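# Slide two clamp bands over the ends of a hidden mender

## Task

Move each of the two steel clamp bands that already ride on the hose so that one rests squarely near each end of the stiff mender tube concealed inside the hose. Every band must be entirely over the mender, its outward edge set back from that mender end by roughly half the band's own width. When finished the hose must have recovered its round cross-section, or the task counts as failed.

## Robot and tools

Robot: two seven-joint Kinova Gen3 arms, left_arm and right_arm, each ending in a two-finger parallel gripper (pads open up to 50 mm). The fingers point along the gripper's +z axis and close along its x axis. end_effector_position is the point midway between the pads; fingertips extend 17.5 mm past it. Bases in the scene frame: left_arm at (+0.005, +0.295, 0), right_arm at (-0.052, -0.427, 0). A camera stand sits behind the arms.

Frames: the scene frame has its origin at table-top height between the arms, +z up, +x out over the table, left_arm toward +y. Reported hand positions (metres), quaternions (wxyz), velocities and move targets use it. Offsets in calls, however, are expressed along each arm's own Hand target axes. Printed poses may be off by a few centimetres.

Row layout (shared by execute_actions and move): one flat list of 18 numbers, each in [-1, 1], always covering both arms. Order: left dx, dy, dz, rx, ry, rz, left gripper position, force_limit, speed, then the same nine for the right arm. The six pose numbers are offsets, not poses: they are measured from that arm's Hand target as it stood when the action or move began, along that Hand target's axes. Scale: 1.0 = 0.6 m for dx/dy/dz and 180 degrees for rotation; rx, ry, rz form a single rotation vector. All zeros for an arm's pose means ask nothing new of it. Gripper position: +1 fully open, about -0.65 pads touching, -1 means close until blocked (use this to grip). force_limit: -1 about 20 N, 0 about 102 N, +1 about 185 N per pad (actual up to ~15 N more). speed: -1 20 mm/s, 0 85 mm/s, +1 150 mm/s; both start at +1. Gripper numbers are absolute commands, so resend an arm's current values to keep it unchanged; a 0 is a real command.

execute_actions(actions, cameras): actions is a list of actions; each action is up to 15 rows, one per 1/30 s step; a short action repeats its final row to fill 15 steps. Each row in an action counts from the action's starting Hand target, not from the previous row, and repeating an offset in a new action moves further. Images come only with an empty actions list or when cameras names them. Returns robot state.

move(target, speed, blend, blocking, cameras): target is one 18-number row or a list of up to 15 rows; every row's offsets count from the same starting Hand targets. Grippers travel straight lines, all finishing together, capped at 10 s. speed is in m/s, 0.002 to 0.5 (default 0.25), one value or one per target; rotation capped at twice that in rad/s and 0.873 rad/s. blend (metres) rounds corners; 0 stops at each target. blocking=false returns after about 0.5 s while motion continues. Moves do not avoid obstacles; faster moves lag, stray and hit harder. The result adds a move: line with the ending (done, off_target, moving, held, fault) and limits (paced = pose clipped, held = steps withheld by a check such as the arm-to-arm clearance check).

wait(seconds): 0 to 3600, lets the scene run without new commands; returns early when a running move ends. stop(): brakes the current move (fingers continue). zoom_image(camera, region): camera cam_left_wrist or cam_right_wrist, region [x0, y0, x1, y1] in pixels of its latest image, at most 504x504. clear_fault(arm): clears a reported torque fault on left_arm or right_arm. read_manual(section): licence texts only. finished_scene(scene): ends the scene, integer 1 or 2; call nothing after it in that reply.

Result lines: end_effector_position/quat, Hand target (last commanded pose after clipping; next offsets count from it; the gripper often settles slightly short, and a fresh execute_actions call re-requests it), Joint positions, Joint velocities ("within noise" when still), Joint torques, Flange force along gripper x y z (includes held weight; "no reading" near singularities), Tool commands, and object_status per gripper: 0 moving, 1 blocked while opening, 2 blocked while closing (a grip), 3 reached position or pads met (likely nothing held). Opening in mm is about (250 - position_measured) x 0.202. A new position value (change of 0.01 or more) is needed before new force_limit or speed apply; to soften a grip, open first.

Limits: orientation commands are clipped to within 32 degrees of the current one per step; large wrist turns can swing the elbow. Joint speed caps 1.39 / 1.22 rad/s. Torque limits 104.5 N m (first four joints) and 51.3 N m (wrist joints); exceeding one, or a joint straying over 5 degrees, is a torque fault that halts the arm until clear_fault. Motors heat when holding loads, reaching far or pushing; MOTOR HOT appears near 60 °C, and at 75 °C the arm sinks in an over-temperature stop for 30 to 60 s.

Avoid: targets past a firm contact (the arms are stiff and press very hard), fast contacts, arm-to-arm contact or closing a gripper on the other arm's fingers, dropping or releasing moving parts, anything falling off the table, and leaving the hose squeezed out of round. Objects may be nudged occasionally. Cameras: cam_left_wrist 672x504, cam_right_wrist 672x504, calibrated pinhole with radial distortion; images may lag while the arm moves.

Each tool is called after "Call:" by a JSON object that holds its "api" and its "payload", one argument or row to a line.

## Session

Practice succeeded. Now the real one.

Call:
{"api": "execute_actions", "payload": {
  "actions": []
}}

Scene clock: 0.00 s.
left_arm: end_effector_position=(+0.2375, -0.0665, +0.2671) position_measured=2 object_status=3 end_effector_quat_wxyz=(-0.027, -0.666, +0.745, -0.004) | right_arm: end_effector_position=(+0.3330, -0.5906, +0.1757) position_measured=4 object_status=3 end_effector_quat_wxyz=(-0.121, +0.830, -0.529, +0.130)
Joint positions: left_arm=[0.582 0.32 0.51 1.578 -0.107 1.266 -0.636] | right_arm=[0.21 0.234 0.39 2.086 -0.564 0.648 -0.145]
Joint velocities: within noise
Joint torques (N m): no reading
Flange force (N): no reading
Hand target: left_arm +0.2375, -0.0665, +0.2671; -0.027, -0.666, +0.745, -0.004 | right_arm +0.3330, -0.5906, +0.1757; -0.121, +0.830, -0.529, +0.130
Tool commands: left_gripper/position=+1.0 left_gripper/force_limit=+1.0 left_gripper/speed=+1.0 right_gripper/position=+0.992157 right_gripper/force_limit=+1.0 right_gripper/speed=+1.0
camera_calibration:
cam_left_wrist: T_world_to_cam=[[-0.09014, -0.99394, 0.06287, -0.06669], [-0.99419, 0.09353, 0.05325, 0.28513], [-0.05881, -0.05771, -0.9966, 0.44551]] pos_world=[0.30366, -0.06725, 0.43301]
cam_right_wrist: T_world_to_cam=[[0.42985, -0.89821, 0.09194, -0.69664], [-0.84054, -0.43527, -0.32253, 0.13293], [0.32971, 0.06136, -0.94208, 0.26213]] pos_world=[0.32476, -0.58395, 0.35387]

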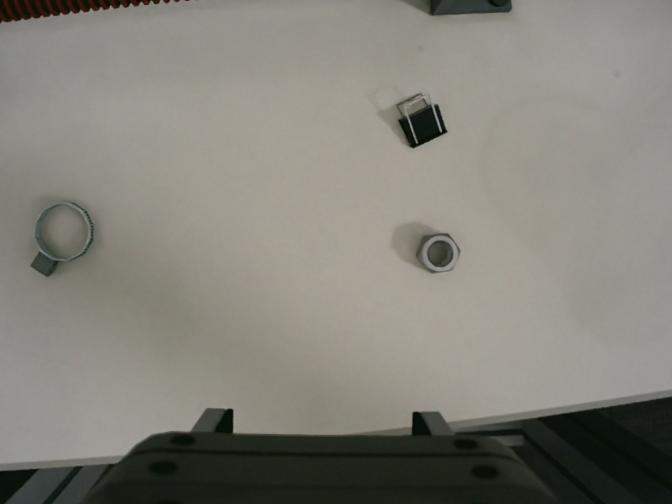

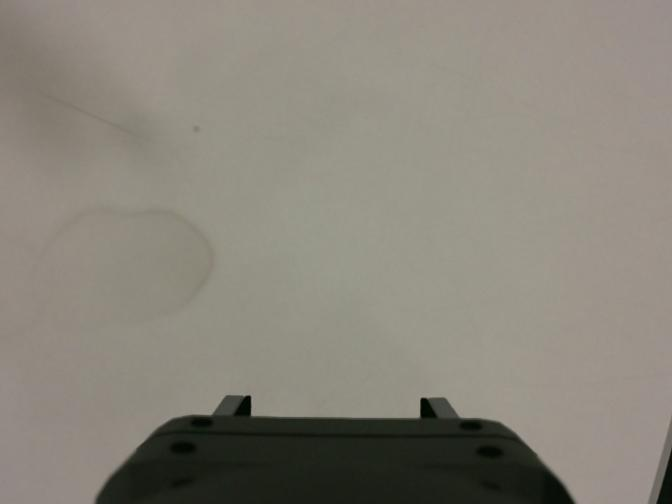

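Call:
{"api": "move", "payload": {
  "target": [-0.1805,-0.2295,-0.17,0.0104,-0.0139,-0.0356,1,1,1,0,0,0,0,0,0,0.992157,1,1],
  "cameras": ["cam_left_wrist"]
}}

Scene clock: 11.27 s.
left_arm: end_effector_position=(+0.3900, +0.0299, +0.3598) position_measured=2 object_status=3 end_effector_quat_wxyz=(+0.000, +0.707, -0.707, +0.000) | right_arm: end_effector_position=(+0.3330, -0.5906, +0.1757) position_measured=4 object_status=3 end_effector_quat_wxyz=(-0.121, +0.830, -0.529, +0.130)
Joint positions: left_arm=[0.351 0.388 0.415 1.167 -0.152 1.617 -0.894] | right_arm=[0.21 0.234 0.39 2.086 -0.564 0.648 -0.145]
Joint torques (N m): left_arm=[0.83 -17.39 1.2 -10.48 -0.04 -0.38 0.22] | right_arm=[-0.57 -12.05 -0.13 -9.54 -0.6 -0.61 0.26]
Flange force (N): left_arm=[-3.1 1.0 2.1] | right_arm=[-3.2 3.1 -1.3]
Hand target: left_arm +0.3900, +0.0298, +0.3598; +0.000, +0.707, -0.707, +0.000 | right_arm +0.3330, -0.5906, +0.1757; -0.121, +0.830, -0.529, +0.130
Off the commanded pose: left_arm 0.000 m, 0 deg | right_arm 0.000 m, 0 deg.
move: done
cam_left_wrist: T_world_to_cam=[[0.02026, -0.99963, 0.01803, 0.01024], [-0.99955, -0.01986, 0.02234, 0.43935], [-0.02198, -0.01847, -0.99959, 0.53795]] pos_world=[0.45077, 0.02889, 0.52772]

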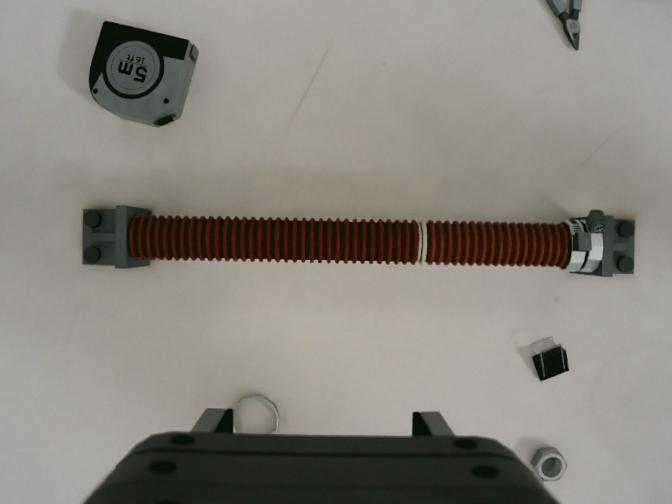

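Call:
{"api": "move", "payload": {
  "target": [0.265,0,0.35,0,0,0,1,1,1,0,0,0,0,0,0,0.992157,1,1],
  "cameras": ["cam_left_wrist"]
}}

Call:
{"api": "zoom_image", "payload": {
  "camera": "cam_left_wrist",
  "region": [270, 150, 490, 340]
}}

Scene clock: 19.27 s.
left_arm: end_effector_position=(+0.3898, -0.1293, +0.1499) position_measured=2 object_status=3 end_effector_quat_wxyz=(+0.000, +0.707, -0.707, +0.000) | right_arm: end_effector_position=(+0.3330, -0.5906, +0.1757) position_measured=4 object_status=3 end_effector_quat_wxyz=(-0.121, +0.830, -0.529, +0.130)
Joint positions: left_arm=[0.648 0.756 0.386 1.235 -0.28 1.202 -0.586] | right_arm=[0.21 0.234 0.39 2.086 -0.564 0.648 -0.145]
Joint torques (N m): left_arm=[0.68 -23.46 2.39 -9.63 -0.03 -0.36 0.24] | right_arm=[-0.57 -12.04 -0.14 -9.62 -0.61 -0.62 0.26]
Flange force (N): left_arm=[-2.9 0.4 1.2] | right_arm=[-3.4 3.2 -1.3]
Hand target: left_arm +0.3898, -0.1293, +0.1499; +0.000, +0.707, -0.707, +0.000 | right_arm +0.3330, -0.5906, +0.1757; -0.121, +0.830, -0.529, +0.130
Off the commanded pose: left_arm 0.000 m, 0 deg | right_arm 0.000 m, 0 deg.
move: done
cam_left_wrist: T_world_to_cam=[[0.02026, -0.99963, 0.01823, -0.14519], [-0.99956, -0.01986, 0.02215, 0.44084], [-0.02178, -0.01867, -0.99959, 0.32517]] pos_world=[0.45067, -0.13031, 0.31792]

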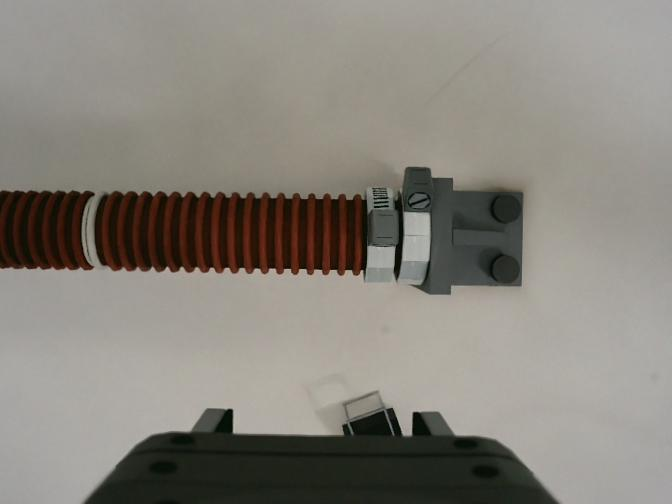

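Scaled by 2.291.

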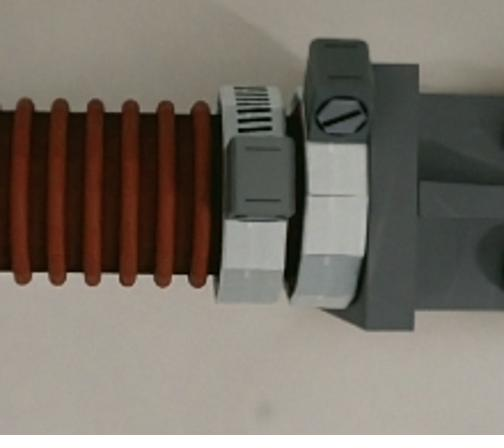

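Call:
{"api": "move", "payload": {
  "target": [-0.1555,-0.1037,0,0,0,-0.5,1,-1,1,0,0,0,0,0,0,0.992157,1,1],
  "cameras": ["cam_left_wrist"]
}}

Scene clock: 47.20 s.
left_arm: end_effector_position=(+0.4521, -0.0360, +0.1498) position_measured=2 object_status=3 end_effector_quat_wxyz=(+0.000, +1.000, +0.000, +0.000) | right_arm: end_effector_position=(+0.3330, -0.5906, +0.1757) position_measured=4 object_status=3 end_effector_quat_wxyz=(-0.121, +0.830, -0.529, +0.130)
Joint positions: left_arm=[0.647 0.692 -0.003 1.298 0.003 1.152 0.59] | right_arm=[0.21 0.234 0.39 2.086 -0.564 0.648 -0.145]
Joint torques (N m): left_arm=[0.83 -23 -0.03 -9.71 -0.01 -0.32 0.25] | right_arm=[-0.61 -12.03 -0.12 -9.58 -0.62 -0.63 0.26]
Flange force (N): left_arm=[-0.2 -2.5 1.3] | right_arm=[-3.3 3.2 -1.3]
Hand target: left_arm +0.4521, -0.0360, +0.1498; +0.000, +1.000, +0.000, +0.000 | right_arm +0.3330, -0.5906, +0.1757; -0.121, +0.830, -0.529, +0.130
Off the commanded pose: left_arm 0.000 m, 0 deg | right_arm 0.000 m, 0 deg.
move: done
cam_left_wrist: T_world_to_cam=[[0.99965, 0.02005, 0.01723, -0.45902], [0.01967, -0.99956, 0.02233, 0.00875], [0.01767, -0.02198, -0.9996, 0.31023]] pos_world=[0.45321, 0.02477, 0.31782]

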